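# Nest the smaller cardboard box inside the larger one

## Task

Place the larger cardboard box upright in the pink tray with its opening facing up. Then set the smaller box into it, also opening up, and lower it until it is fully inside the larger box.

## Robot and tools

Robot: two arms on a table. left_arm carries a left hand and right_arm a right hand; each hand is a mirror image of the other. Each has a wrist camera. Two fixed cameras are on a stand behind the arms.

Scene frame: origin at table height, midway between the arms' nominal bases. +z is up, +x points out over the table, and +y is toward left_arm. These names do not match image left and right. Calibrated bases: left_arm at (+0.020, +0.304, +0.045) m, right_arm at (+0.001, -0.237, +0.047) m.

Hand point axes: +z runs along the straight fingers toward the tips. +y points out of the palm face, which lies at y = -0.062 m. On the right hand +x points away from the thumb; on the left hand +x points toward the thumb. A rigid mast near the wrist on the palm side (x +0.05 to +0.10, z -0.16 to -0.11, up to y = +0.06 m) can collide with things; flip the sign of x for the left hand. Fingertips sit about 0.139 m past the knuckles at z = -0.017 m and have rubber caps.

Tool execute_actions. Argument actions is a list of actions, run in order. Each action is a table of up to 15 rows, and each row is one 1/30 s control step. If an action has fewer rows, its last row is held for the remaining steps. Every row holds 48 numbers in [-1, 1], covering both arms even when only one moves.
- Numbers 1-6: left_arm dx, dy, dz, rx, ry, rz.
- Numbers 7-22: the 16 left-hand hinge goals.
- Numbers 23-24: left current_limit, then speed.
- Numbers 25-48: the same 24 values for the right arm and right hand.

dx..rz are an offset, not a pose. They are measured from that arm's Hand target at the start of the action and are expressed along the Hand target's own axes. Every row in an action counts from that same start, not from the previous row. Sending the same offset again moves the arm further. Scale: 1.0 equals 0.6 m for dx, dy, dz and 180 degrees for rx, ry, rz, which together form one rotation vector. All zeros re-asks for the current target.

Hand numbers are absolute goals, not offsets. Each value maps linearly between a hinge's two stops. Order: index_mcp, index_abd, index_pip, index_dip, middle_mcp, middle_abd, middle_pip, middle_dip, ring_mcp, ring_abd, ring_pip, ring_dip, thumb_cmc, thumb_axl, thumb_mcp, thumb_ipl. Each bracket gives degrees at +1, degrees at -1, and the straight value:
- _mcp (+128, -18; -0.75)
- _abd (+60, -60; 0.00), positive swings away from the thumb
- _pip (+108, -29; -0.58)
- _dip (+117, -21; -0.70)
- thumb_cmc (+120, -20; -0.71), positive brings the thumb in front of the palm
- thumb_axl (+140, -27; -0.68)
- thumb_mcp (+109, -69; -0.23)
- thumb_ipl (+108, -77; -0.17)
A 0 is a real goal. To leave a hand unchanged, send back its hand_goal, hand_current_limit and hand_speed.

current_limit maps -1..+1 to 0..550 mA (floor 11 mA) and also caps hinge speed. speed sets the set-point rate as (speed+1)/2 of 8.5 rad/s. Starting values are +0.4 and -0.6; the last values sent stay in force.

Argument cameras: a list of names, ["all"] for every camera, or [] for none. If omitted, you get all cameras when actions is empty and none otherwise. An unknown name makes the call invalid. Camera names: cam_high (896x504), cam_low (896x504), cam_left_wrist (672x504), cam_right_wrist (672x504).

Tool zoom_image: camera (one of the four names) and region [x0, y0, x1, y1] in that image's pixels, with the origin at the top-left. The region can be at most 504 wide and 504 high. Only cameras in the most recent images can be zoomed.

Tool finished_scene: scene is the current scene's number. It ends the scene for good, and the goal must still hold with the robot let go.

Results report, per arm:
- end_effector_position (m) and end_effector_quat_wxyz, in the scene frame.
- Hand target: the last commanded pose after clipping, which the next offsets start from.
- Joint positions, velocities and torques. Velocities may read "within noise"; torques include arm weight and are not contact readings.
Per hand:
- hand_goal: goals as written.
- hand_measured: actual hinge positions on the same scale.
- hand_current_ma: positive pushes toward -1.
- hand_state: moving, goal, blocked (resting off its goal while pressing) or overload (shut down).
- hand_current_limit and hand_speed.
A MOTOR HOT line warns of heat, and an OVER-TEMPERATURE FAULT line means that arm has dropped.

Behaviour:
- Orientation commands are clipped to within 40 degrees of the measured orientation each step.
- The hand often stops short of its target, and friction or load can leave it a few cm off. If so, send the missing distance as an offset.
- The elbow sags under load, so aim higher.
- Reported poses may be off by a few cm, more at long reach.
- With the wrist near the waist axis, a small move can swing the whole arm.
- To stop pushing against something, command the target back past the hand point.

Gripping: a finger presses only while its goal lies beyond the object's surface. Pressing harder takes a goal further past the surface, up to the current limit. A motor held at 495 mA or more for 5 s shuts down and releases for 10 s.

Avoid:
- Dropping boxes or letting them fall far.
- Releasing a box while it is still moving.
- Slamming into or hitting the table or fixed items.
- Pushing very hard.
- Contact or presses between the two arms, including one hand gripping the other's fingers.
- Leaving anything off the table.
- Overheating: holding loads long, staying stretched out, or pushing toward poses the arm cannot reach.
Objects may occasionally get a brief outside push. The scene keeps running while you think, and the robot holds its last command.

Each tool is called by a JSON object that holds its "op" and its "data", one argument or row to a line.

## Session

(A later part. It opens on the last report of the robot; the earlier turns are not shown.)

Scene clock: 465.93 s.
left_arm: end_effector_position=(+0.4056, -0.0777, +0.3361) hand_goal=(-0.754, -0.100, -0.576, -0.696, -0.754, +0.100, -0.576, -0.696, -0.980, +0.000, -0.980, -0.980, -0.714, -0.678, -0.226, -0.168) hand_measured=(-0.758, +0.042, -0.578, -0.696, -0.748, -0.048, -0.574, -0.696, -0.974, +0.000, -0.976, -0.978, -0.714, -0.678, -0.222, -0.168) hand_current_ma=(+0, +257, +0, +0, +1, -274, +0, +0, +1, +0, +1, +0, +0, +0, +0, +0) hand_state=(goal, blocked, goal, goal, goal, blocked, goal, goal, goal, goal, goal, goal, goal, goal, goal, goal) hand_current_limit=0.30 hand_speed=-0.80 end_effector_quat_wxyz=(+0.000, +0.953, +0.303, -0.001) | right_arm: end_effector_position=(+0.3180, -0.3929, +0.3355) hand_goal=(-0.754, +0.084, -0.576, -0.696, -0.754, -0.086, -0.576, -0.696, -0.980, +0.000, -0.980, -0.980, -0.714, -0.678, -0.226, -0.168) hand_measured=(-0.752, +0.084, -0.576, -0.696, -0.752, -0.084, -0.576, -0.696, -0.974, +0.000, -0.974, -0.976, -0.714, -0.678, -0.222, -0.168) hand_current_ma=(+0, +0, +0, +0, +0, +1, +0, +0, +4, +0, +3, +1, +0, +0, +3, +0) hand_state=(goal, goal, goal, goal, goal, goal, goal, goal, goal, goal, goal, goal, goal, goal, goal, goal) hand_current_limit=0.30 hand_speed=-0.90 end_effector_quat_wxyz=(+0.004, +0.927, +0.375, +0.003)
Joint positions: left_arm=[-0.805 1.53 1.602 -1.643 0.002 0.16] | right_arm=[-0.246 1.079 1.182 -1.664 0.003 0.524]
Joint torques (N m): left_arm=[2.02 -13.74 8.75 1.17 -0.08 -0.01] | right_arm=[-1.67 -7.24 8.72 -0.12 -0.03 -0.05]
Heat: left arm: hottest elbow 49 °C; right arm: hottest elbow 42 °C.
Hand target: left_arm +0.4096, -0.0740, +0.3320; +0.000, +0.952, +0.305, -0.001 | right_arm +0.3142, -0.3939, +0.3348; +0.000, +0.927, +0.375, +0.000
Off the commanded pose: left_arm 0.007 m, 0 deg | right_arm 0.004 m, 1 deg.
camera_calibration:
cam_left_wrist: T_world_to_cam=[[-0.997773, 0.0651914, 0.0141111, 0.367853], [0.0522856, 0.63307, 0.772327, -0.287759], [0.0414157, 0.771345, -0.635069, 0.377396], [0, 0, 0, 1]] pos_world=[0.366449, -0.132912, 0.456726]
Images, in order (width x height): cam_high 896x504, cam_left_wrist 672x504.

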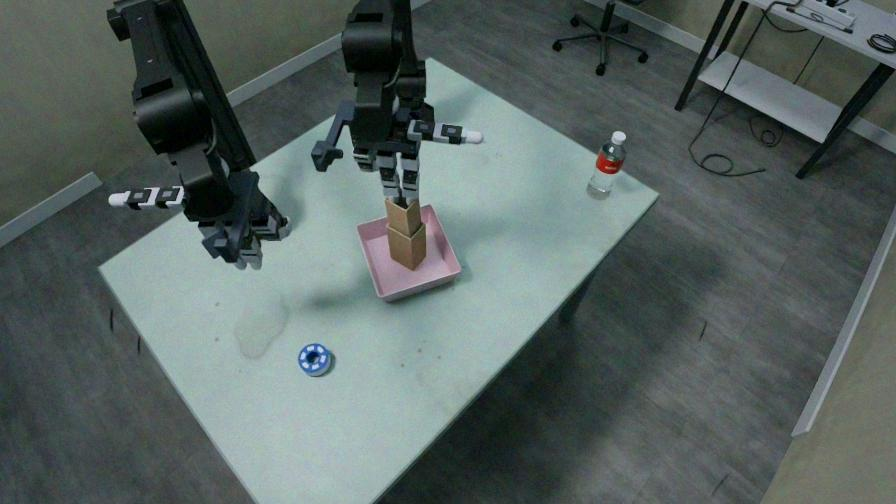

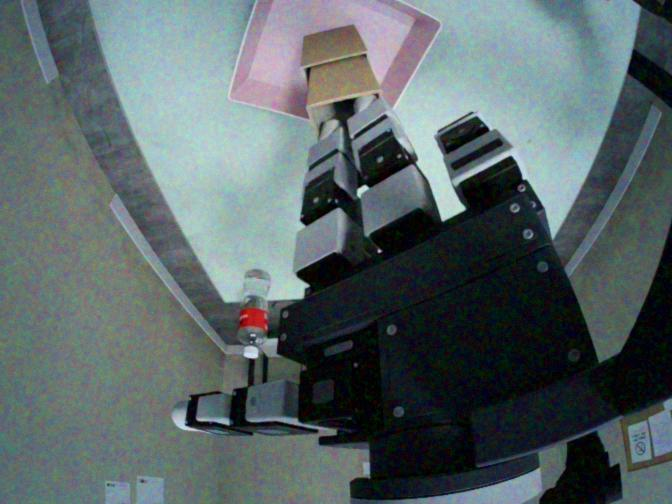

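{"op": "execute_actions", "data": {
  "actions": [
    [[0,0,0.045,0,0,0,-0.754,-0.1,-0.576,-0.696,-0.754,0.1,-0.576,-0.696,-0.98,0,-0.98,-0.98,-0.714,-0.678,-0.226,-0.168,0.3,-0.8,0,0,0,0,0,0,-0.754,0.085,-0.576,-0.696,-0.754,-0.085,-0.576,-0.696,-0.98,0,-0.98,-0.98,-0.714,-0.678,-0.226,-0.168,0.3,-0.9]],
    [[0,0,0.045,0,0,0,-0.754,-0.1,-0.576,-0.696,-0.754,0.1,-0.576,-0.696,-0.98,0,-0.98,-0.98,-0.714,-0.678,-0.226,-0.168,0.3,-0.8,0,0,0,0,0,0,-0.754,0.085,-0.576,-0.696,-0.754,-0.085,-0.576,-0.696,-0.98,0,-0.98,-0.98,-0.714,-0.678,-0.226,-0.168,0.3,-0.9]],
    [[0,0,0.035,0,0,0,-0.754,-0.1,-0.576,-0.696,-0.754,0.1,-0.576,-0.696,-0.98,0,-0.98,-0.98,-0.714,-0.678,-0.226,-0.168,0.3,-0.8,0,0,0,0,0,0,-0.754,0.085,-0.576,-0.696,-0.754,-0.085,-0.576,-0.696,-0.98,0,-0.98,-0.98,-0.714,-0.678,-0.226,-0.168,0.3,-0.9]]
  ],
  "cameras": ["cam_high", "cam_low"]
}}

{"op": "zoom_image", "data": {
  "camera": "cam_high",
  "region": [360, 170, 460, 290]
}}

{"op": "zoom_image", "data": {
  "camera": "cam_low",
  "region": [390, 150, 490, 280]
}}

Scene clock: 475.63 s.
left_arm: end_effector_position=(+0.4053, -0.0774, +0.2655) hand_goal=(-0.754, -0.100, -0.576, -0.696, -0.754, +0.100, -0.576, -0.696, -0.980, +0.000, -0.980, -0.980, -0.714, -0.678, -0.226, -0.168) hand_measured=(-0.756, +0.042, -0.578, -0.696, -0.748, -0.048, -0.574, -0.696, -0.974, +0.000, -0.976, -0.978, -0.714, -0.678, -0.222, -0.168) hand_current_ma=(+0, +257, +0, +0, +1, -274, +0, +0, +1, +0, +1, +0, +0, +0, +0, +0) hand_state=(goal, blocked, goal, goal, goal, blocked, goal, goal, goal, goal, goal, goal, goal, goal, goal, goal) hand_current_limit=0.30 hand_speed=-0.80 end_effector_quat_wxyz=(+0.004, +0.953, +0.303, +0.001) | right_arm: end_effector_position=(+0.3180, -0.3929, +0.3355) hand_goal=(-0.754, +0.084, -0.576, -0.696, -0.754, -0.086, -0.576, -0.696, -0.980, +0.000, -0.980, -0.980, -0.714, -0.678, -0.226, -0.168) hand_measured=(-0.752, +0.084, -0.576, -0.696, -0.752, -0.084, -0.576, -0.696, -0.974, +0.000, -0.974, -0.976, -0.714, -0.678, -0.222, -0.168) hand_current_ma=(+0, +0, +0, +0, +0, +1, +0, +0, +4, +0, +3, +1, +0, +0, +3, +0) hand_state=(goal, goal, goal, goal, goal, goal, goal, goal, goal, goal, goal, goal, goal, goal, goal, goal) hand_current_limit=0.30 hand_speed=-0.90 end_effector_quat_wxyz=(+0.004, +0.927, +0.375, +0.003)
Joint positions: left_arm=[-0.805 1.528 1.412 -1.447 0.002 0.16] | right_arm=[-0.246 1.079 1.182 -1.664 0.003 0.524]
Joint torques (N m): left_arm=[1.96 -12.69 8.77 1.17 -0.08 -0.02] | right_arm=[-1.55 -7.41 8.29 -0.14 0.02 0.02]
Heat: left arm: hottest elbow 49 °C; right arm: hottest elbow 42 °C.
Hand target: left_arm +0.4096, -0.0741, +0.2570; +0.000, +0.952, +0.305, -0.001 | right_arm +0.3142, -0.3939, +0.3348; +0.000, +0.927, +0.375, +0.000
Off the commanded pose: left_arm 0.010 m, 0 deg | right_arm 0.004 m, 1 deg.
Images, in order (width x height): cam_high 896x504, cam_low 896x504.

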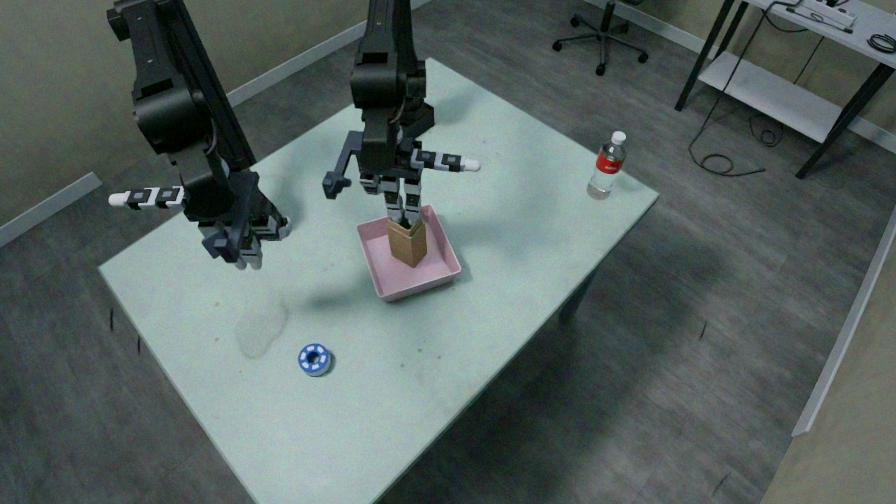

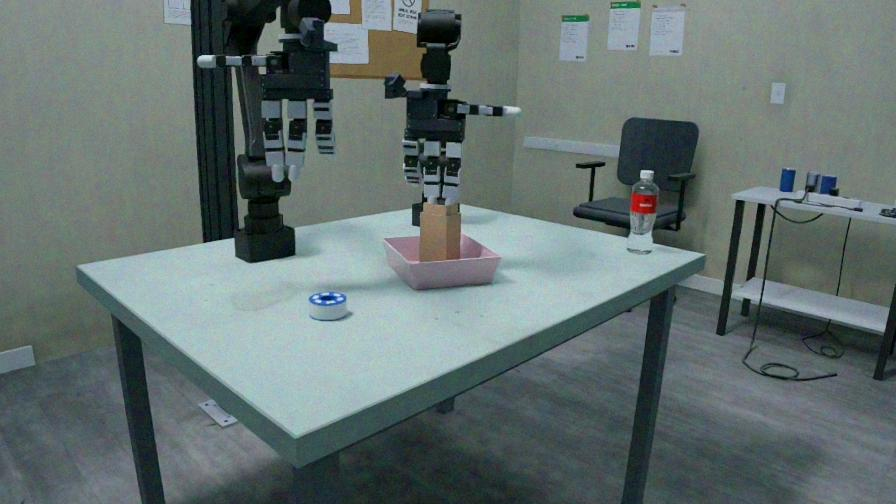

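Scaled by 4.200 from the camera's 896x504 image, which has a finer 1280x720 frame.

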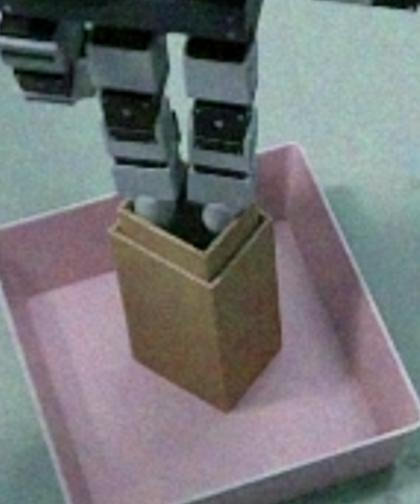

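Scaled by 3.877 from the camera's 896x504 image, which has a finer 1280x720 frame.

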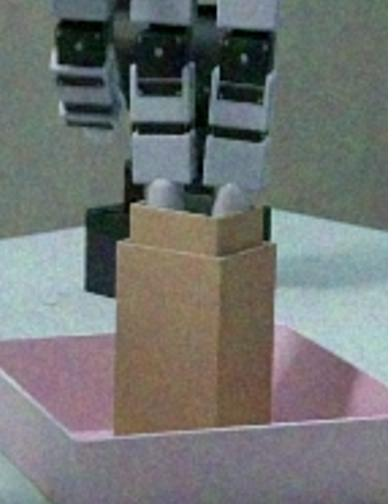

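{"op": "execute_actions", "data": {
  "actions": [
    [[0,0,0.032,0,0,0,-0.754,-0.1,-0.576,-0.696,-0.754,0.1,-0.576,-0.696,-0.98,0,-0.98,-0.98,-0.714,-0.678,-0.226,-0.168,0.3,-0.8,0,0,0,0,0,0,-0.754,0.085,-0.576,-0.696,-0.754,-0.085,-0.576,-0.696,-0.98,0,-0.98,-0.98,-0.714,-0.678,-0.226,-0.168,0.3,-0.9]],
    [[0,0,0.008,0,0,0,-0.754,-0.1,-0.576,-0.696,-0.754,0.1,-0.576,-0.696,-0.98,0,-0.98,-0.98,-0.714,-0.678,-0.226,-0.168,0.3,-0.8,0,0,0,0,0,0,-0.754,0.085,-0.576,-0.696,-0.754,-0.085,-0.576,-0.696,-0.98,0,-0.98,-0.98,-0.714,-0.678,-0.226,-0.168,0.3,-0.9]]
  ],
  "cameras": ["cam_high", "cam_low"]
}}

{"op": "zoom_image", "data": {
  "camera": "cam_high",
  "region": [360, 170, 460, 290]
}}

{"op": "zoom_image", "data": {
  "camera": "cam_low",
  "region": [390, 150, 490, 280]
}}

Scene clock: 482.27 s.
left_arm: end_effector_position=(+0.4056, -0.0777, +0.2461) hand_goal=(-0.754, -0.100, -0.576, -0.696, -0.754, +0.100, -0.576, -0.696, -0.980, +0.000, -0.980, -0.980, -0.714, -0.678, -0.226, -0.168) hand_measured=(-0.756, +0.042, -0.578, -0.696, -0.748, -0.048, -0.574, -0.696, -0.974, +0.000, -0.976, -0.978, -0.714, -0.678, -0.222, -0.168) hand_current_ma=(+0, +257, +0, +0, +1, -274, +0, +0, +1, +0, +1, +0, +0, +0, +0, +0) hand_state=(goal, blocked, goal, goal, goal, blocked, goal, goal, goal, goal, goal, goal, goal, goal, goal, goal) hand_current_limit=0.30 hand_speed=-0.80 end_effector_quat_wxyz=(+0.008, +0.953, +0.303, +0.003) | right_arm: end_effector_position=(+0.3180, -0.3929, +0.3355) hand_goal=(-0.754, +0.084, -0.576, -0.696, -0.754, -0.086, -0.576, -0.696, -0.980, +0.000, -0.980, -0.980, -0.714, -0.678, -0.226, -0.168) hand_measured=(-0.752, +0.084, -0.576, -0.696, -0.752, -0.084, -0.576, -0.696, -0.974, +0.000, -0.974, -0.976, -0.714, -0.678, -0.222, -0.168) hand_current_ma=(+0, +0, +0, +0, +0, +1, +0, +0, +4, +0, +3, +1, +0, +0, +3, +0) hand_state=(goal, goal, goal, goal, goal, goal, goal, goal, goal, goal, goal, goal, goal, goal, goal, goal) hand_current_limit=0.30 hand_speed=-0.90 end_effector_quat_wxyz=(+0.004, +0.927, +0.375, +0.003)
Joint positions: left_arm=[-0.805 1.531 1.362 -1.385 0.002 0.16] | right_arm=[-0.246 1.079 1.182 -1.664 0.003 0.524]
Joint torques (N m): left_arm=[2.02 -12.16 8.53 1.22 -0.06 -0.02] | right_arm=[-1.79 -7.71 8.43 -0.21 -0.04 -0.02]
Heat: left arm: hottest elbow 48 °C; right arm: hottest elbow 42 °C.
Hand target: left_arm +0.4096, -0.0741, +0.2331; +0.000, +0.952, +0.305, -0.001 | right_arm +0.3142, -0.3939, +0.3348; +0.000, +0.927, +0.375, +0.000
Off the commanded pose: left_arm 0.014 m, 1 deg | right_arm 0.004 m, 1 deg.
Images, in order (width x height): cam_high 896x504, cam_low 896x504.

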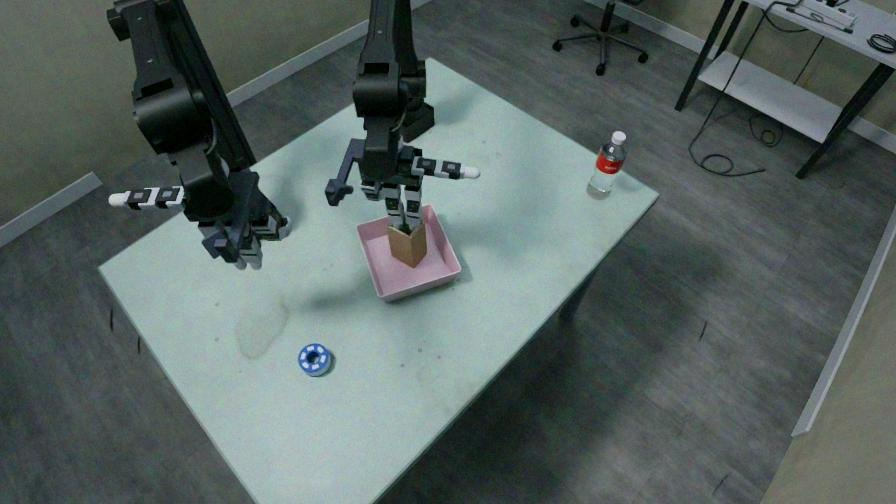

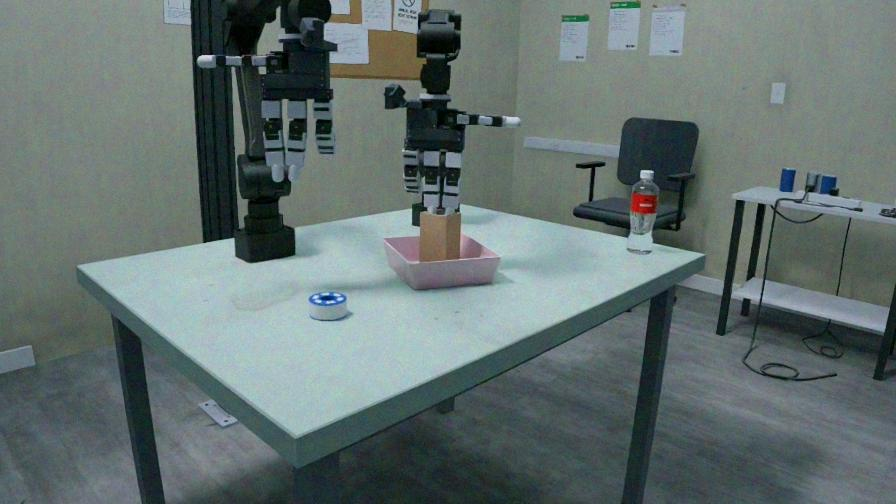

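Scaled by 4.200 from the camera's 896x504 image, which has a finer 1280x720 frame.

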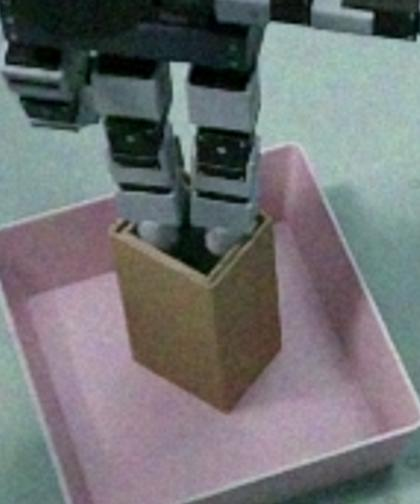

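Scaled by 3.877 from the camera's 896x504 image, which has a finer 1280x720 frame.

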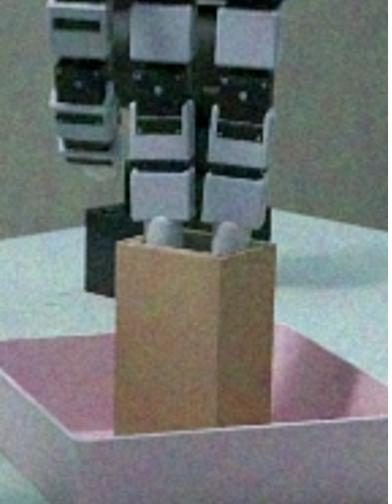

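{"op": "execute_actions", "data": {
  "actions": [
    [[0,0,0.007,0,0,0,-0.754,-0.1,-0.576,-0.696,-0.754,0.1,-0.576,-0.696,-0.98,0,-0.98,-0.98,-0.714,-0.678,-0.226,-0.168,0.3,-0.8,0,0,0,0,0,0,-0.754,0.085,-0.576,-0.696,-0.754,-0.085,-0.576,-0.696,-0.98,0,-0.98,-0.98,-0.714,-0.678,-0.226,-0.168,0.3,-0.9]]
  ],
  "cameras": ["cam_high", "cam_low", "cam_left_wrist"]
}}

{"op": "zoom_image", "data": {
  "camera": "cam_high",
  "region": [360, 170, 460, 290]
}}

{"op": "zoom_image", "data": {
  "camera": "cam_left_wrist",
  "region": [280, 20, 400, 150]
}}

Scene clock: 489.27 s.
left_arm: end_effector_position=(+0.4056, -0.0778, +0.2422) hand_goal=(-0.754, -0.100, -0.576, -0.696, -0.754, +0.100, -0.576, -0.696, -0.980, +0.000, -0.980, -0.980, -0.714, -0.678, -0.226, -0.168) hand_measured=(-0.756, +0.042, -0.578, -0.696, -0.748, -0.048, -0.574, -0.696, -0.974, +0.000, -0.976, -0.978, -0.714, -0.678, -0.222, -0.168) hand_current_ma=(+0, +257, +0, +0, +1, -274, +0, +0, +1, +0, +1, +0, +0, +0, +0, +0) hand_state=(goal, blocked, goal, goal, goal, blocked, goal, goal, goal, goal, goal, goal, goal, goal, goal, goal) hand_current_limit=0.30 hand_speed=-0.80 end_effector_quat_wxyz=(+0.008, +0.953, +0.303, +0.003) | right_arm: end_effector_position=(+0.3180, -0.3929, +0.3355) hand_goal=(-0.754, +0.084, -0.576, -0.696, -0.754, -0.086, -0.576, -0.696, -0.980, +0.000, -0.980, -0.980, -0.714, -0.678, -0.226, -0.168) hand_measured=(-0.752, +0.084, -0.576, -0.696, -0.752, -0.084, -0.576, -0.696, -0.974, +0.000, -0.974, -0.976, -0.714, -0.678, -0.222, -0.168) hand_current_ma=(+0, +0, +0, +0, +0, +1, +0, +0, +4, +0, +3, +1, +0, +0, +3, +0) hand_state=(goal, goal, goal, goal, goal, goal, goal, goal, goal, goal, goal, goal, goal, goal, goal, goal) hand_current_limit=0.30 hand_speed=-0.90 end_effector_quat_wxyz=(+0.004, +0.927, +0.375, +0.003)
Joint positions: left_arm=[-0.805 1.532 1.353 -1.374 0.002 0.16] | right_arm=[-0.246 1.079 1.182 -1.664 0.003 0.524]
Joint torques (N m): left_arm=[2.02 -12.16 8.49 1.22 -0.07 -0.02] | right_arm=[-2.78 -7.94 8.5 -0.05 -0.04 0.07]
Heat: left arm: hottest elbow 47 °C; right arm: hottest elbow 42 °C.
Hand target: left_arm +0.4096, -0.0741, +0.2290; +0.000, +0.952, +0.305, +0.000 | right_arm +0.3142, -0.3939, +0.3348; +0.000, +0.927, +0.375, +0.000
Off the commanded pose: left_arm 0.014 m, 1 deg | right_arm 0.004 m, 1 deg.
camera_calibration:
cam_left_wrist: T_world_to_cam=[[-0.997866, 0.0652807, 0.00105144, 0.372495], [0.0428542, 0.64274, 0.764885, -0.208765], [0.0492564, 0.763298, -0.644166, 0.316255], [0, 0, 0, 1]] pos_world=[0.365069, -0.131532, 0.36301]
Images, in order (width x height): cam_high 896x504, cam_low 896x504, cam_left_wrist 672x504.

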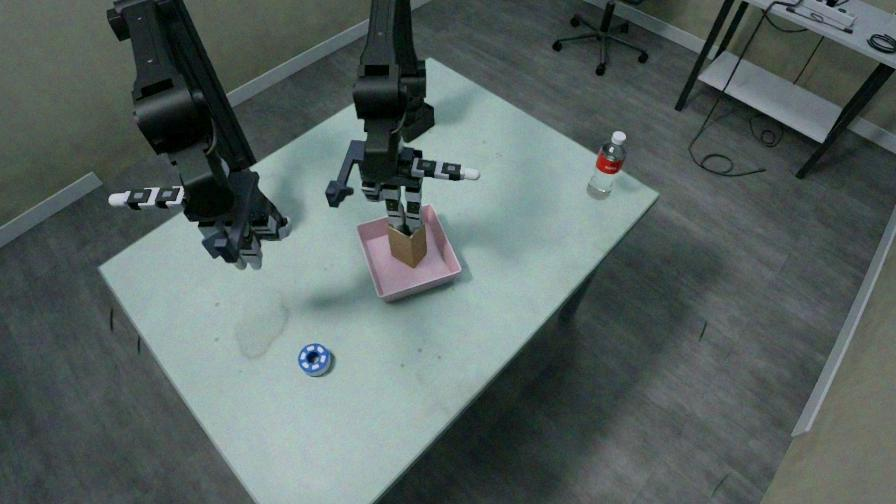

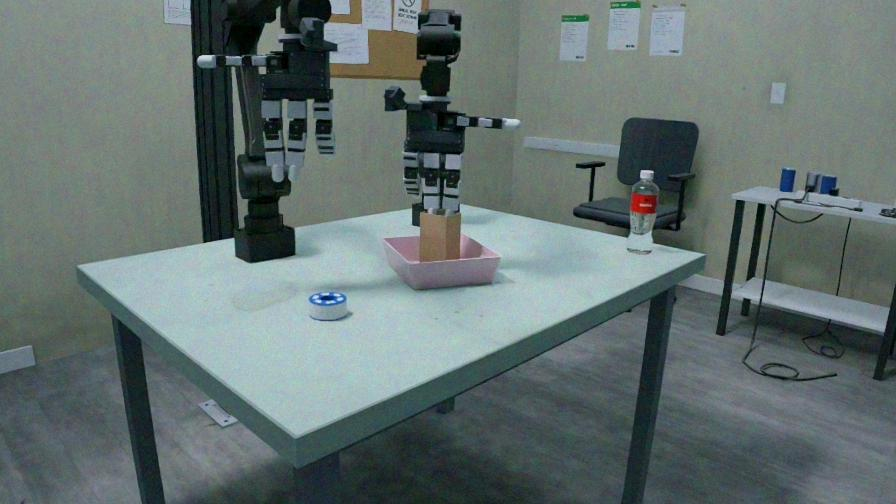

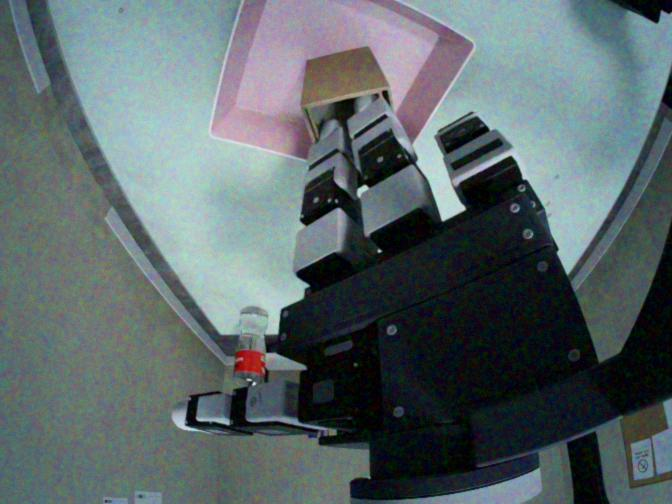

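Scaled by 4.200 from the camera's 896x504 image, which has a finer 1280x720 frame.

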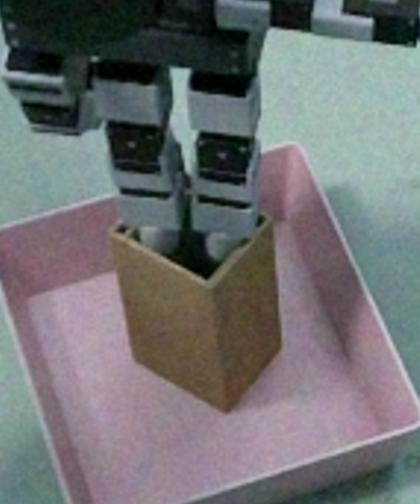

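Scaled by 3.877 from the camera's 672x504 image, which has a finer 960x720 frame.

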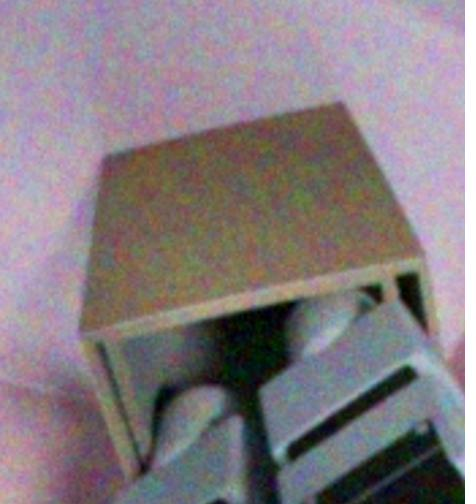

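{"op": "execute_actions", "data": {
  "actions": [
    [[0,0,0.006,0,0,0,-0.754,-0.1,-0.576,-0.696,-0.754,0.1,-0.576,-0.696,-0.98,0,-0.98,-0.98,-0.714,-0.678,-0.226,-0.168,0.3,-0.8,0,0,0,0,0,0,-0.754,0.085,-0.576,-0.696,-0.754,-0.085,-0.576,-0.696,-0.98,0,-0.98,-0.98,-0.714,-0.678,-0.226,-0.168,0.3,-0.9]]
  ]
}}

{"op": "execute_actions", "data": {
  "actions": [
    [[0,0,0.004,0,0,0,-0.754,-0.1,-0.576,-0.696,-0.754,0.1,-0.576,-0.696,-0.98,0,-0.98,-0.98,-0.714,-0.678,-0.226,-0.168,0.3,-0.8,0,0,0,0,0,0,-0.754,0.085,-0.576,-0.696,-0.754,-0.085,-0.576,-0.696,-0.98,0,-0.98,-0.98,-0.714,-0.678,-0.226,-0.168,0.3,-0.9]]
  ],
  "cameras": ["cam_high", "cam_left_wrist"]
}}

{"op": "zoom_image", "data": {
  "camera": "cam_high",
  "region": [360, 170, 460, 290]
}}

Scene clock: 499.87 s.
left_arm: end_effector_position=(+0.4060, -0.0781, +0.2405) hand_goal=(-0.754, -0.100, -0.576, -0.696, -0.754, +0.100, -0.576, -0.696, -0.980, +0.000, -0.980, -0.980, -0.714, -0.678, -0.226, -0.168) hand_measured=(-0.758, +0.042, -0.578, -0.696, -0.748, -0.048, -0.574, -0.696, -0.974, +0.000, -0.976, -0.978, -0.714, -0.678, -0.222, -0.168) hand_current_ma=(+0, +257, +0, +0, +1, -274, +0, +0, +1, +0, +1, +0, +0, +0, +0, +0) hand_state=(goal, blocked, goal, goal, goal, blocked, goal, goal, goal, goal, goal, goal, goal, goal, goal, goal) hand_current_limit=0.30 hand_speed=-0.80 end_effector_quat_wxyz=(+0.009, +0.953, +0.303, +0.004) | right_arm: end_effector_position=(+0.3180, -0.3929, +0.3355) hand_goal=(-0.754, +0.084, -0.576, -0.696, -0.754, -0.086, -0.576, -0.696, -0.980, +0.000, -0.980, -0.980, -0.714, -0.678, -0.226, -0.168) hand_measured=(-0.752, +0.084, -0.576, -0.696, -0.752, -0.084, -0.576, -0.696, -0.974, +0.000, -0.974, -0.976, -0.714, -0.678, -0.222, -0.168) hand_current_ma=(+0, +0, +0, +0, +0, +1, +0, +0, +4, +0, +3, +1, +0, +0, +3, +0) hand_state=(goal, goal, goal, goal, goal, goal, goal, goal, goal, goal, goal, goal, goal, goal, goal, goal) hand_current_limit=0.30 hand_speed=-0.90 end_effector_quat_wxyz=(+0.004, +0.927, +0.375, +0.003)
Joint positions: left_arm=[-0.805 1.532 1.349 -1.367 0.002 0.16] | right_arm=[-0.246 1.079 1.182 -1.664 0.003 0.524]
Joint torques (N m): left_arm=[1.96 -12.04 8.25 1.29 -0.06 -0.01] | right_arm=[-1.08 -7.41 8.79 -0.24 -0.04 -0.01]
Motor temperatures (°C): left_arm=[25 33 46 24 24 26] | right_arm=[27 25 42 24 23 25]
Heat: left arm: hottest elbow 46 °C; right arm: hottest elbow 42 °C.
Hand target: left_arm +0.4095, -0.0742, +0.2253; +0.000, +0.952, +0.305, +0.000 | right_arm +0.3142, -0.3939, +0.3348; +0.000, +0.927, +0.375, +0.000
Off the commanded pose: left_arm 0.016 m, 1 deg | right_arm 0.004 m, 1 deg.

Scene clock: 500.57 s.
left_arm: end_effector_position=(+0.4064, -0.0786, +0.2408) hand_goal=(-0.754, -0.100, -0.576, -0.696, -0.754, +0.100, -0.576, -0.696, -0.980, +0.000, -0.980, -0.980, -0.714, -0.678, -0.226, -0.168) hand_measured=(-0.760, +0.042, -0.578, -0.696, -0.750, -0.048, -0.574, -0.696, -0.974, +0.000, -0.976, -0.978, -0.714, -0.678, -0.222, -0.168) hand_current_ma=(-1, +257, +0, +0, +0, -274, +0, +0, +1, +0, +1, +0, +0, +0, +0, +0) hand_state=(goal, blocked, goal, goal, goal, blocked, goal, goal, goal, goal, goal, goal, goal, goal, goal, goal) hand_current_limit=0.30 hand_speed=-0.80 end_effector_quat_wxyz=(+0.011, +0.953, +0.303, +0.004) | right_arm: end_effector_position=(+0.3180, -0.3929, +0.3355) hand_goal=(-0.754, +0.084, -0.576, -0.696, -0.754, -0.086, -0.576, -0.696, -0.980, +0.000, -0.980, -0.980, -0.714, -0.678, -0.226, -0.168) hand_measured=(-0.752, +0.084, -0.576, -0.696, -0.752, -0.084, -0.576, -0.696, -0.974, +0.000, -0.974, -0.976, -0.714, -0.678, -0.222, -0.168) hand_current_ma=(+0, +0, +0, +0, +0, +1, +0, +0, +4, +0, +3, +1, +0, +0, +3, +0) hand_state=(goal, goal, goal, goal, goal, goal, goal, goal, goal, goal, goal, goal, goal, goal, goal, goal) hand_current_limit=0.30 hand_speed=-0.90 end_effector_quat_wxyz=(+0.004, +0.927, +0.375, +0.003)
Joint positions: left_arm=[-0.805 1.532 1.349 -1.364 0.002 0.16] | right_arm=[-0.246 1.079 1.182 -1.664 0.003 0.524]
Joint torques (N m): left_arm=[1.96 -11.93 7.88 1.39 -0.07 -0.01] | right_arm=[-0.97 -7.24 8.58 -0.09 -0.03 -0.01]
Heat: left arm: hottest elbow 46 °C; right arm: hottest elbow 42 °C.
Hand target: left_arm +0.4095, -0.0742, +0.2229; +0.000, +0.952, +0.305, -0.001 | right_arm +0.3142, -0.3939, +0.3348; +0.000, +0.927, +0.375, +0.000
Off the commanded pose: left_arm 0.019 m, 1 deg | right_arm 0.004 m, 1 deg.
camera_calibration:
cam_left_wrist: T_world_to_cam=[[-0.99786, 0.0653135, -0.00294472, 0.374269], [0.0400072, 0.645614, 0.762615, -0.205344], [0.0517102, 0.760865, -0.646846, 0.315385], [0, 0, 0, 1]] pos_world=[0.365375, -0.131838, 0.361706]
Images, in order (width x height): cam_high 896x504, cam_left_wrist 672x504.

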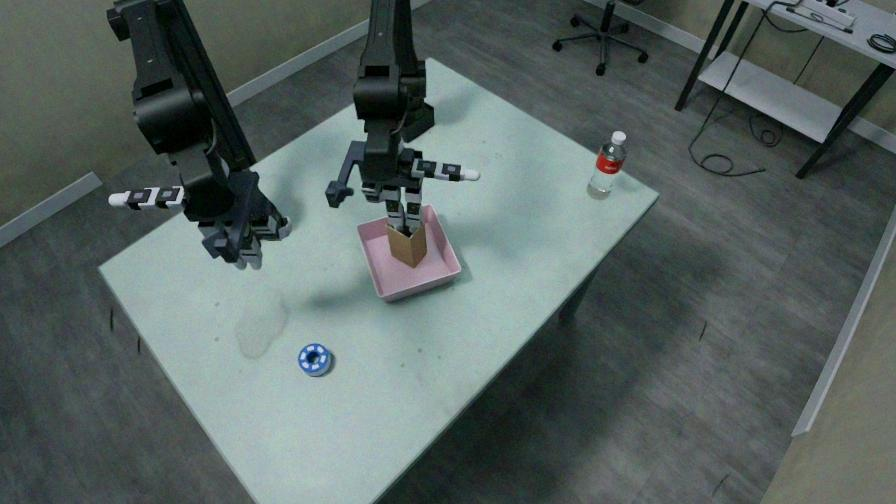

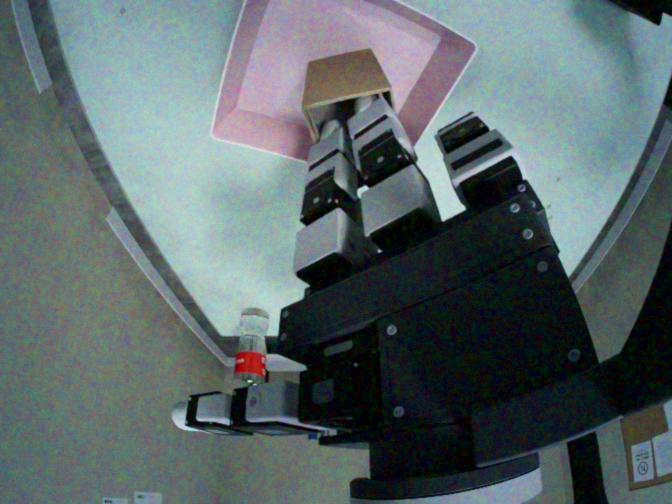

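Scaled by 4.200 from the camera's 896x504 image, which has a finer 1280x720 frame.

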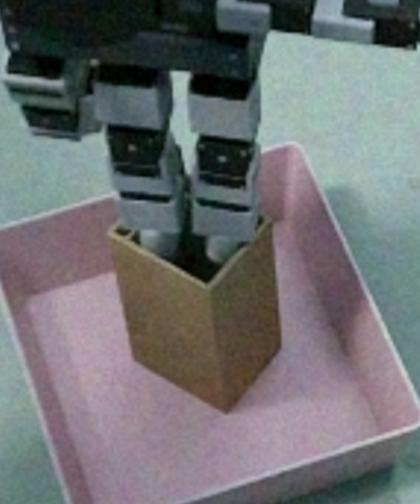

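{"op": "execute_actions", "data": {
  "actions": [
    [[0,0,-0.01,0,0,0,-0.754,0.0,-0.576,-0.696,-0.754,0.0,-0.576,-0.696,-0.98,0,-0.98,-0.98,-0.714,-0.678,-0.226,-0.168,0.3,-0.93,0,0,0,0,0,0,-0.754,0.085,-0.576,-0.696,-0.754,-0.085,-0.576,-0.696,-0.98,0,-0.98,-0.98,-0.714,-0.678,-0.226,-0.168,0.3,-0.9]],
    [[0,0,0,0,0,0,-0.754,0.088,-0.576,-0.696,-0.754,-0.088,-0.576,-0.696,-0.98,0,-0.98,-0.98,-0.714,-0.678,-0.226,-0.168,0.3,-0.9,0,0,0,0,0,0,-0.754,0.085,-0.576,-0.696,-0.754,-0.085,-0.576,-0.696,-0.98,0,-0.98,-0.98,-0.714,-0.678,-0.226,-0.168,0.3,-0.9]]
  ],
  "cameras": ["cam_high", "cam_left_wrist"]
}}

{"op": "zoom_image", "data": {
  "camera": "cam_high",
  "region": [360, 170, 460, 290]
}}

{"op": "zoom_image", "data": {
  "camera": "cam_left_wrist",
  "region": [280, 20, 400, 150]
}}

Scene clock: 507.77 s.
left_arm: end_effector_position=(+0.4064, -0.0786, +0.2406) hand_goal=(-0.754, +0.088, -0.576, -0.696, -0.754, -0.088, -0.576, -0.696, -0.980, +0.000, -0.980, -0.980, -0.714, -0.678, -0.226, -0.168) hand_measured=(-0.756, +0.084, -0.578, -0.696, -0.750, -0.084, -0.574, -0.696, -0.974, +0.000, -0.976, -0.978, -0.714, -0.678, -0.222, -0.168) hand_current_ma=(+0, +0, +0, +0, +0, +0, +0, +0, +1, +0, +1, +0, +0, +0, +0, +0) hand_state=(goal, goal, goal, goal, goal, goal, goal, goal, goal, goal, goal, goal, goal, goal, goal, goal) hand_current_limit=0.30 hand_speed=-0.90 end_effector_quat_wxyz=(+0.010, +0.953, +0.303, +0.004) | right_arm: end_effector_position=(+0.3180, -0.3929, +0.3355) hand_goal=(-0.754, +0.084, -0.576, -0.696, -0.754, -0.086, -0.576, -0.696, -0.980, +0.000, -0.980, -0.980, -0.714, -0.678, -0.226, -0.168) hand_measured=(-0.752, +0.084, -0.576, -0.696, -0.752, -0.084, -0.576, -0.696, -0.974, +0.000, -0.974, -0.976, -0.714, -0.678, -0.222, -0.168) hand_current_ma=(+0, +0, +0, +0, +0, +1, +0, +0, +4, +0, +3, +1, +0, +0, +3, +0) hand_state=(goal, goal, goal, goal, goal, goal, goal, goal, goal, goal, goal, goal, goal, goal, goal, goal) hand_current_limit=0.30 hand_speed=-0.90 end_effector_quat_wxyz=(+0.004, +0.927, +0.375, +0.003)
Joint positions: left_arm=[-0.805 1.533 1.349 -1.364 0.002 0.16] | right_arm=[-0.246 1.079 1.182 -1.664 0.003 0.524]
Joint torques (N m): left_arm=[1.9 -12.22 8.88 0.88 -0.07 -0.02] | right_arm=[-1.96 -7 8.64 -0.29 -0.02 -0.03]
Heat: left arm: hottest elbow 46 °C; right arm: hottest elbow 42 °C.
Hand target: left_arm +0.4095, -0.0742, +0.2289; +0.000, +0.952, +0.305, -0.001 | right_arm +0.3142, -0.3939, +0.3348; +0.000, +0.927, +0.375, +0.000
Off the commanded pose: left_arm 0.013 m, 1 deg | right_arm 0.004 m, 1 deg.
camera_calibration:
cam_left_wrist: T_world_to_cam=[[-0.997863, 0.0652939, -0.00264457, 0.374164], [0.0402126, 0.645448, 0.762745, -0.205195], [0.0515095, 0.761008, -0.646694, 0.315304], [0, 0, 0, 1]] pos_world=[0.365374, -0.131937, 0.361406]
Images, in order (width x height): cam_high 896x504, cam_left_wrist 672x504.

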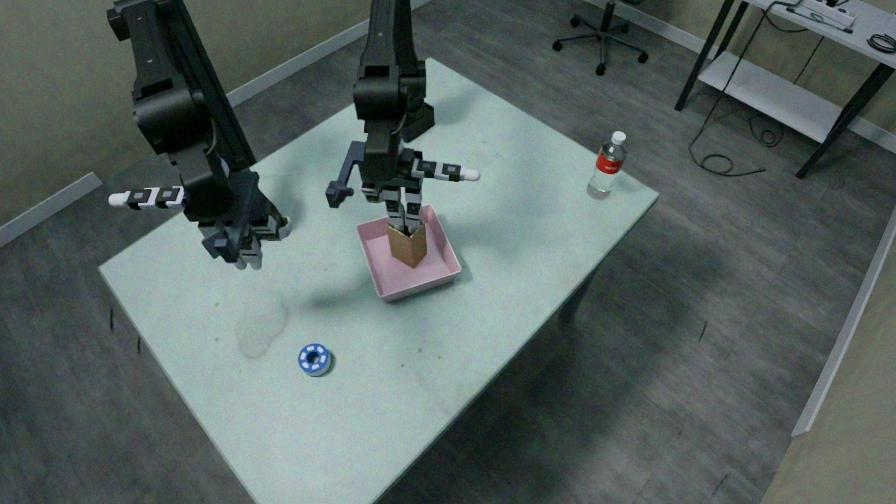

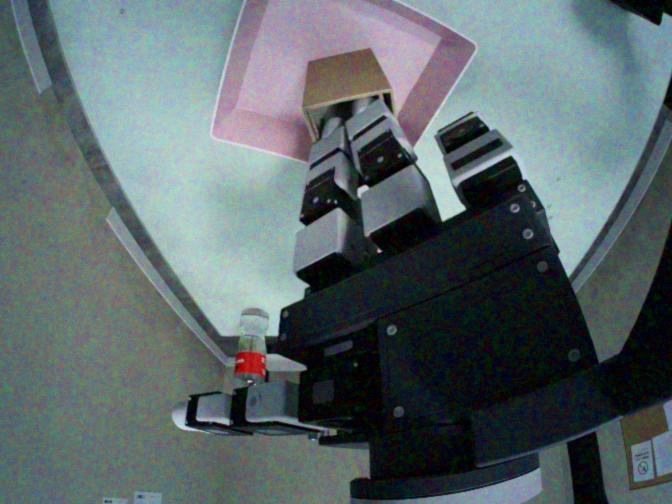

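Scaled by 4.200 from the camera's 896x504 image, which has a finer 1280x720 frame.

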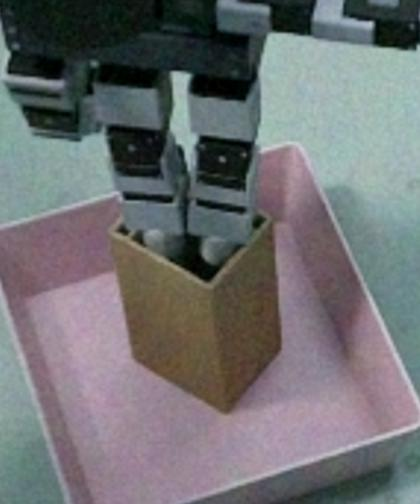

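Scaled by 3.877 from the camera's 672x504 image, which has a finer 960x720 frame.

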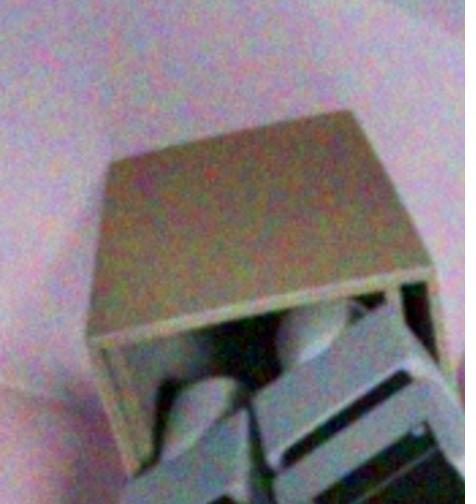

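{"op": "execute_actions", "data": {
  "actions": [
    [[0,0.02,-0.12,0,0,0,-0.754,0.088,-0.576,-0.696,-0.754,-0.088,-0.576,-0.696,-0.98,0,-0.98,-0.98,-0.714,-0.678,-0.226,-0.168,0.3,-0.9,0,0,0,0,0,0,-0.754,0.085,-0.576,-0.696,-0.754,-0.085,-0.576,-0.696,-0.98,0,-0.98,-0.98,-0.714,-0.678,-0.226,-0.168,0.3,-0.9]],
    [[0,0,-0.09,0,0,0,-0.754,0.088,-0.576,-0.696,-0.754,-0.088,-0.576,-0.696,-0.98,0,-0.98,-0.98,-0.714,-0.678,-0.226,-0.168,0.3,-0.9,0,0,0,0,0,0,-0.754,0.085,-0.576,-0.696,-0.754,-0.085,-0.576,-0.696,-0.98,0,-0.98,-0.98,-0.714,-0.678,-0.226,-0.168,0.3,-0.9]],
    [[0.11,-0.08,0,0,0,0,-0.754,0.088,-0.576,-0.696,-0.754,-0.088,-0.576,-0.696,-0.98,0,-0.98,-0.98,-0.714,-0.678,-0.226,-0.168,0.3,-0.9,0,0,0,0,0,0,-0.754,0.085,-0.576,-0.696,-0.754,-0.085,-0.576,-0.696,-0.98,0,-0.98,-0.98,-0.714,-0.678,-0.226,-0.168,0.3,-0.9]]
  ],
  "cameras": ["cam_high", "cam_low"]
}}

{"op": "zoom_image", "data": {
  "camera": "cam_high",
  "region": [360, 180, 460, 290]
}}

{"op": "zoom_image", "data": {
  "camera": "cam_low",
  "region": [390, 190, 490, 280]
}}

Scene clock: 519.60 s.
left_arm: end_effector_position=(+0.4513, -0.0068, +0.3575) hand_goal=(-0.754, +0.088, -0.576, -0.696, -0.754, -0.088, -0.576, -0.696, -0.980, +0.000, -0.980, -0.980, -0.714, -0.678, -0.226, -0.168) hand_measured=(-0.752, +0.086, -0.578, -0.696, -0.750, -0.086, -0.574, -0.696, -0.974, +0.000, -0.976, -0.978, -0.714, -0.678, -0.222, -0.168) hand_current_ma=(+0, +0, +0, +0, +0, +0, +0, +0, +1, +0, +1, +0, +0, +0, +0, +0) hand_state=(goal, goal, goal, goal, goal, goal, goal, goal, goal, goal, goal, goal, goal, goal, goal, goal) hand_current_limit=0.30 hand_speed=-0.90 end_effector_quat_wxyz=(+0.008, +0.950, +0.312, +0.006) | right_arm: end_effector_position=(+0.3180, -0.3929, +0.3355) hand_goal=(-0.754, +0.084, -0.576, -0.696, -0.754, -0.086, -0.576, -0.696, -0.980, +0.000, -0.980, -0.980, -0.714, -0.678, -0.226, -0.168) hand_measured=(-0.752, +0.084, -0.576, -0.696, -0.752, -0.084, -0.576, -0.696, -0.974, +0.000, -0.974, -0.976, -0.714, -0.678, -0.222, -0.168) hand_current_ma=(+0, +0, +0, +0, +0, +1, +0, +0, +4, +0, +3, +1, +0, +0, +3, +0) hand_state=(goal, goal, goal, goal, goal, goal, goal, goal, goal, goal, goal, goal, goal, goal, goal, goal) hand_current_limit=0.30 hand_speed=-0.90 end_effector_quat_wxyz=(+0.004, +0.927, +0.375, +0.003)
Joint positions: left_arm=[-0.623 1.492 1.611 -1.669 -0.001 0.322] | right_arm=[-0.246 1.079 1.182 -1.664 0.003 0.524]
Joint torques (N m): left_arm=[0.44 -14.15 8.46 0.5 0.07 0.01] | right_arm=[-2.2 -7.24 8.34 -0.12 -0.09 0.02]
Heat: left arm: hottest elbow 46 °C; right arm: hottest elbow 42 °C.
Hand target: left_arm +0.4425, -0.0064, +0.3549; +0.000, +0.952, +0.305, +0.000 | right_arm +0.3142, -0.3939, +0.3348; +0.000, +0.927, +0.375, +0.000
Off the commanded pose: left_arm 0.009 m, 1 deg | right_arm 0.004 m, 1 deg.
joint sent to its limit (left arm) — joint 4 (wrist pitch), lower limit. The joint targets still meet the commanded pose.
Images, in order (width x height): cam_high 896x504, cam_low 896x504.

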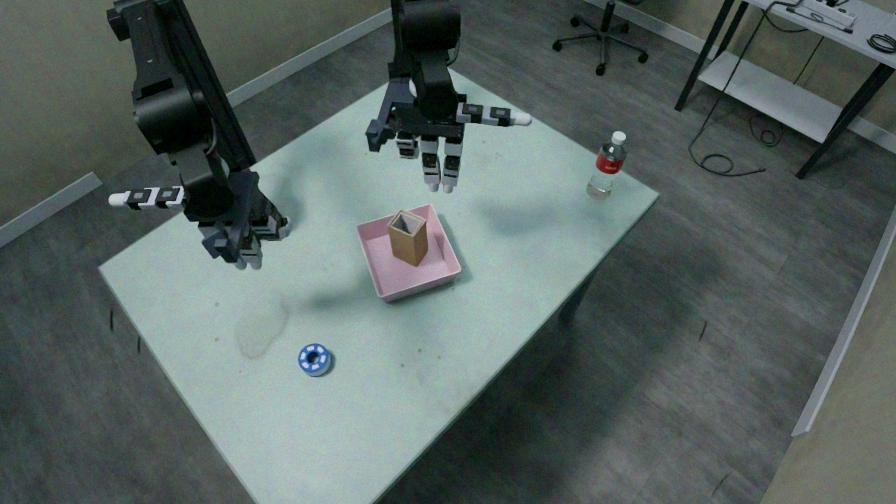

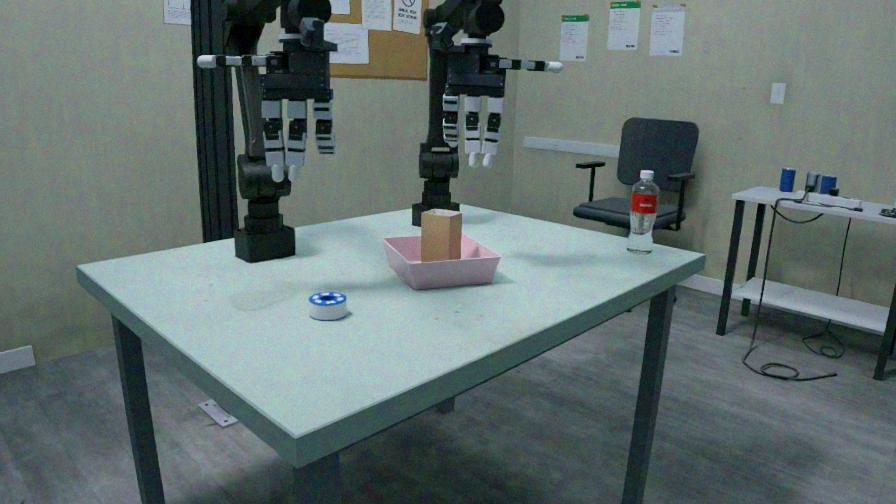

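Scaled by 4.582 from the camera's 896x504 image, which has a finer 1280x720 frame.

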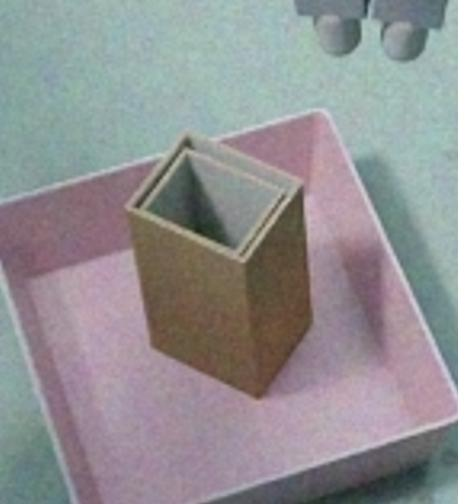

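Scaled by 5.040 from the camera's 896x504 image, which has a finer 1280x720 frame.

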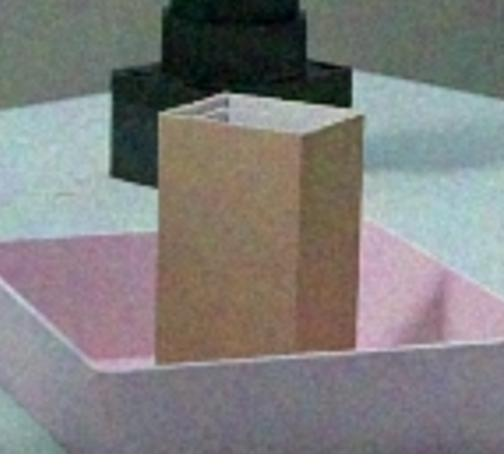

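Both boxes are standing upright in the tray, and the smaller one sits fully inside, below the larger box's rim.

{"op": "finished_scene", "data": {
  "scene": 2
}}

The scene is finished: the task was done.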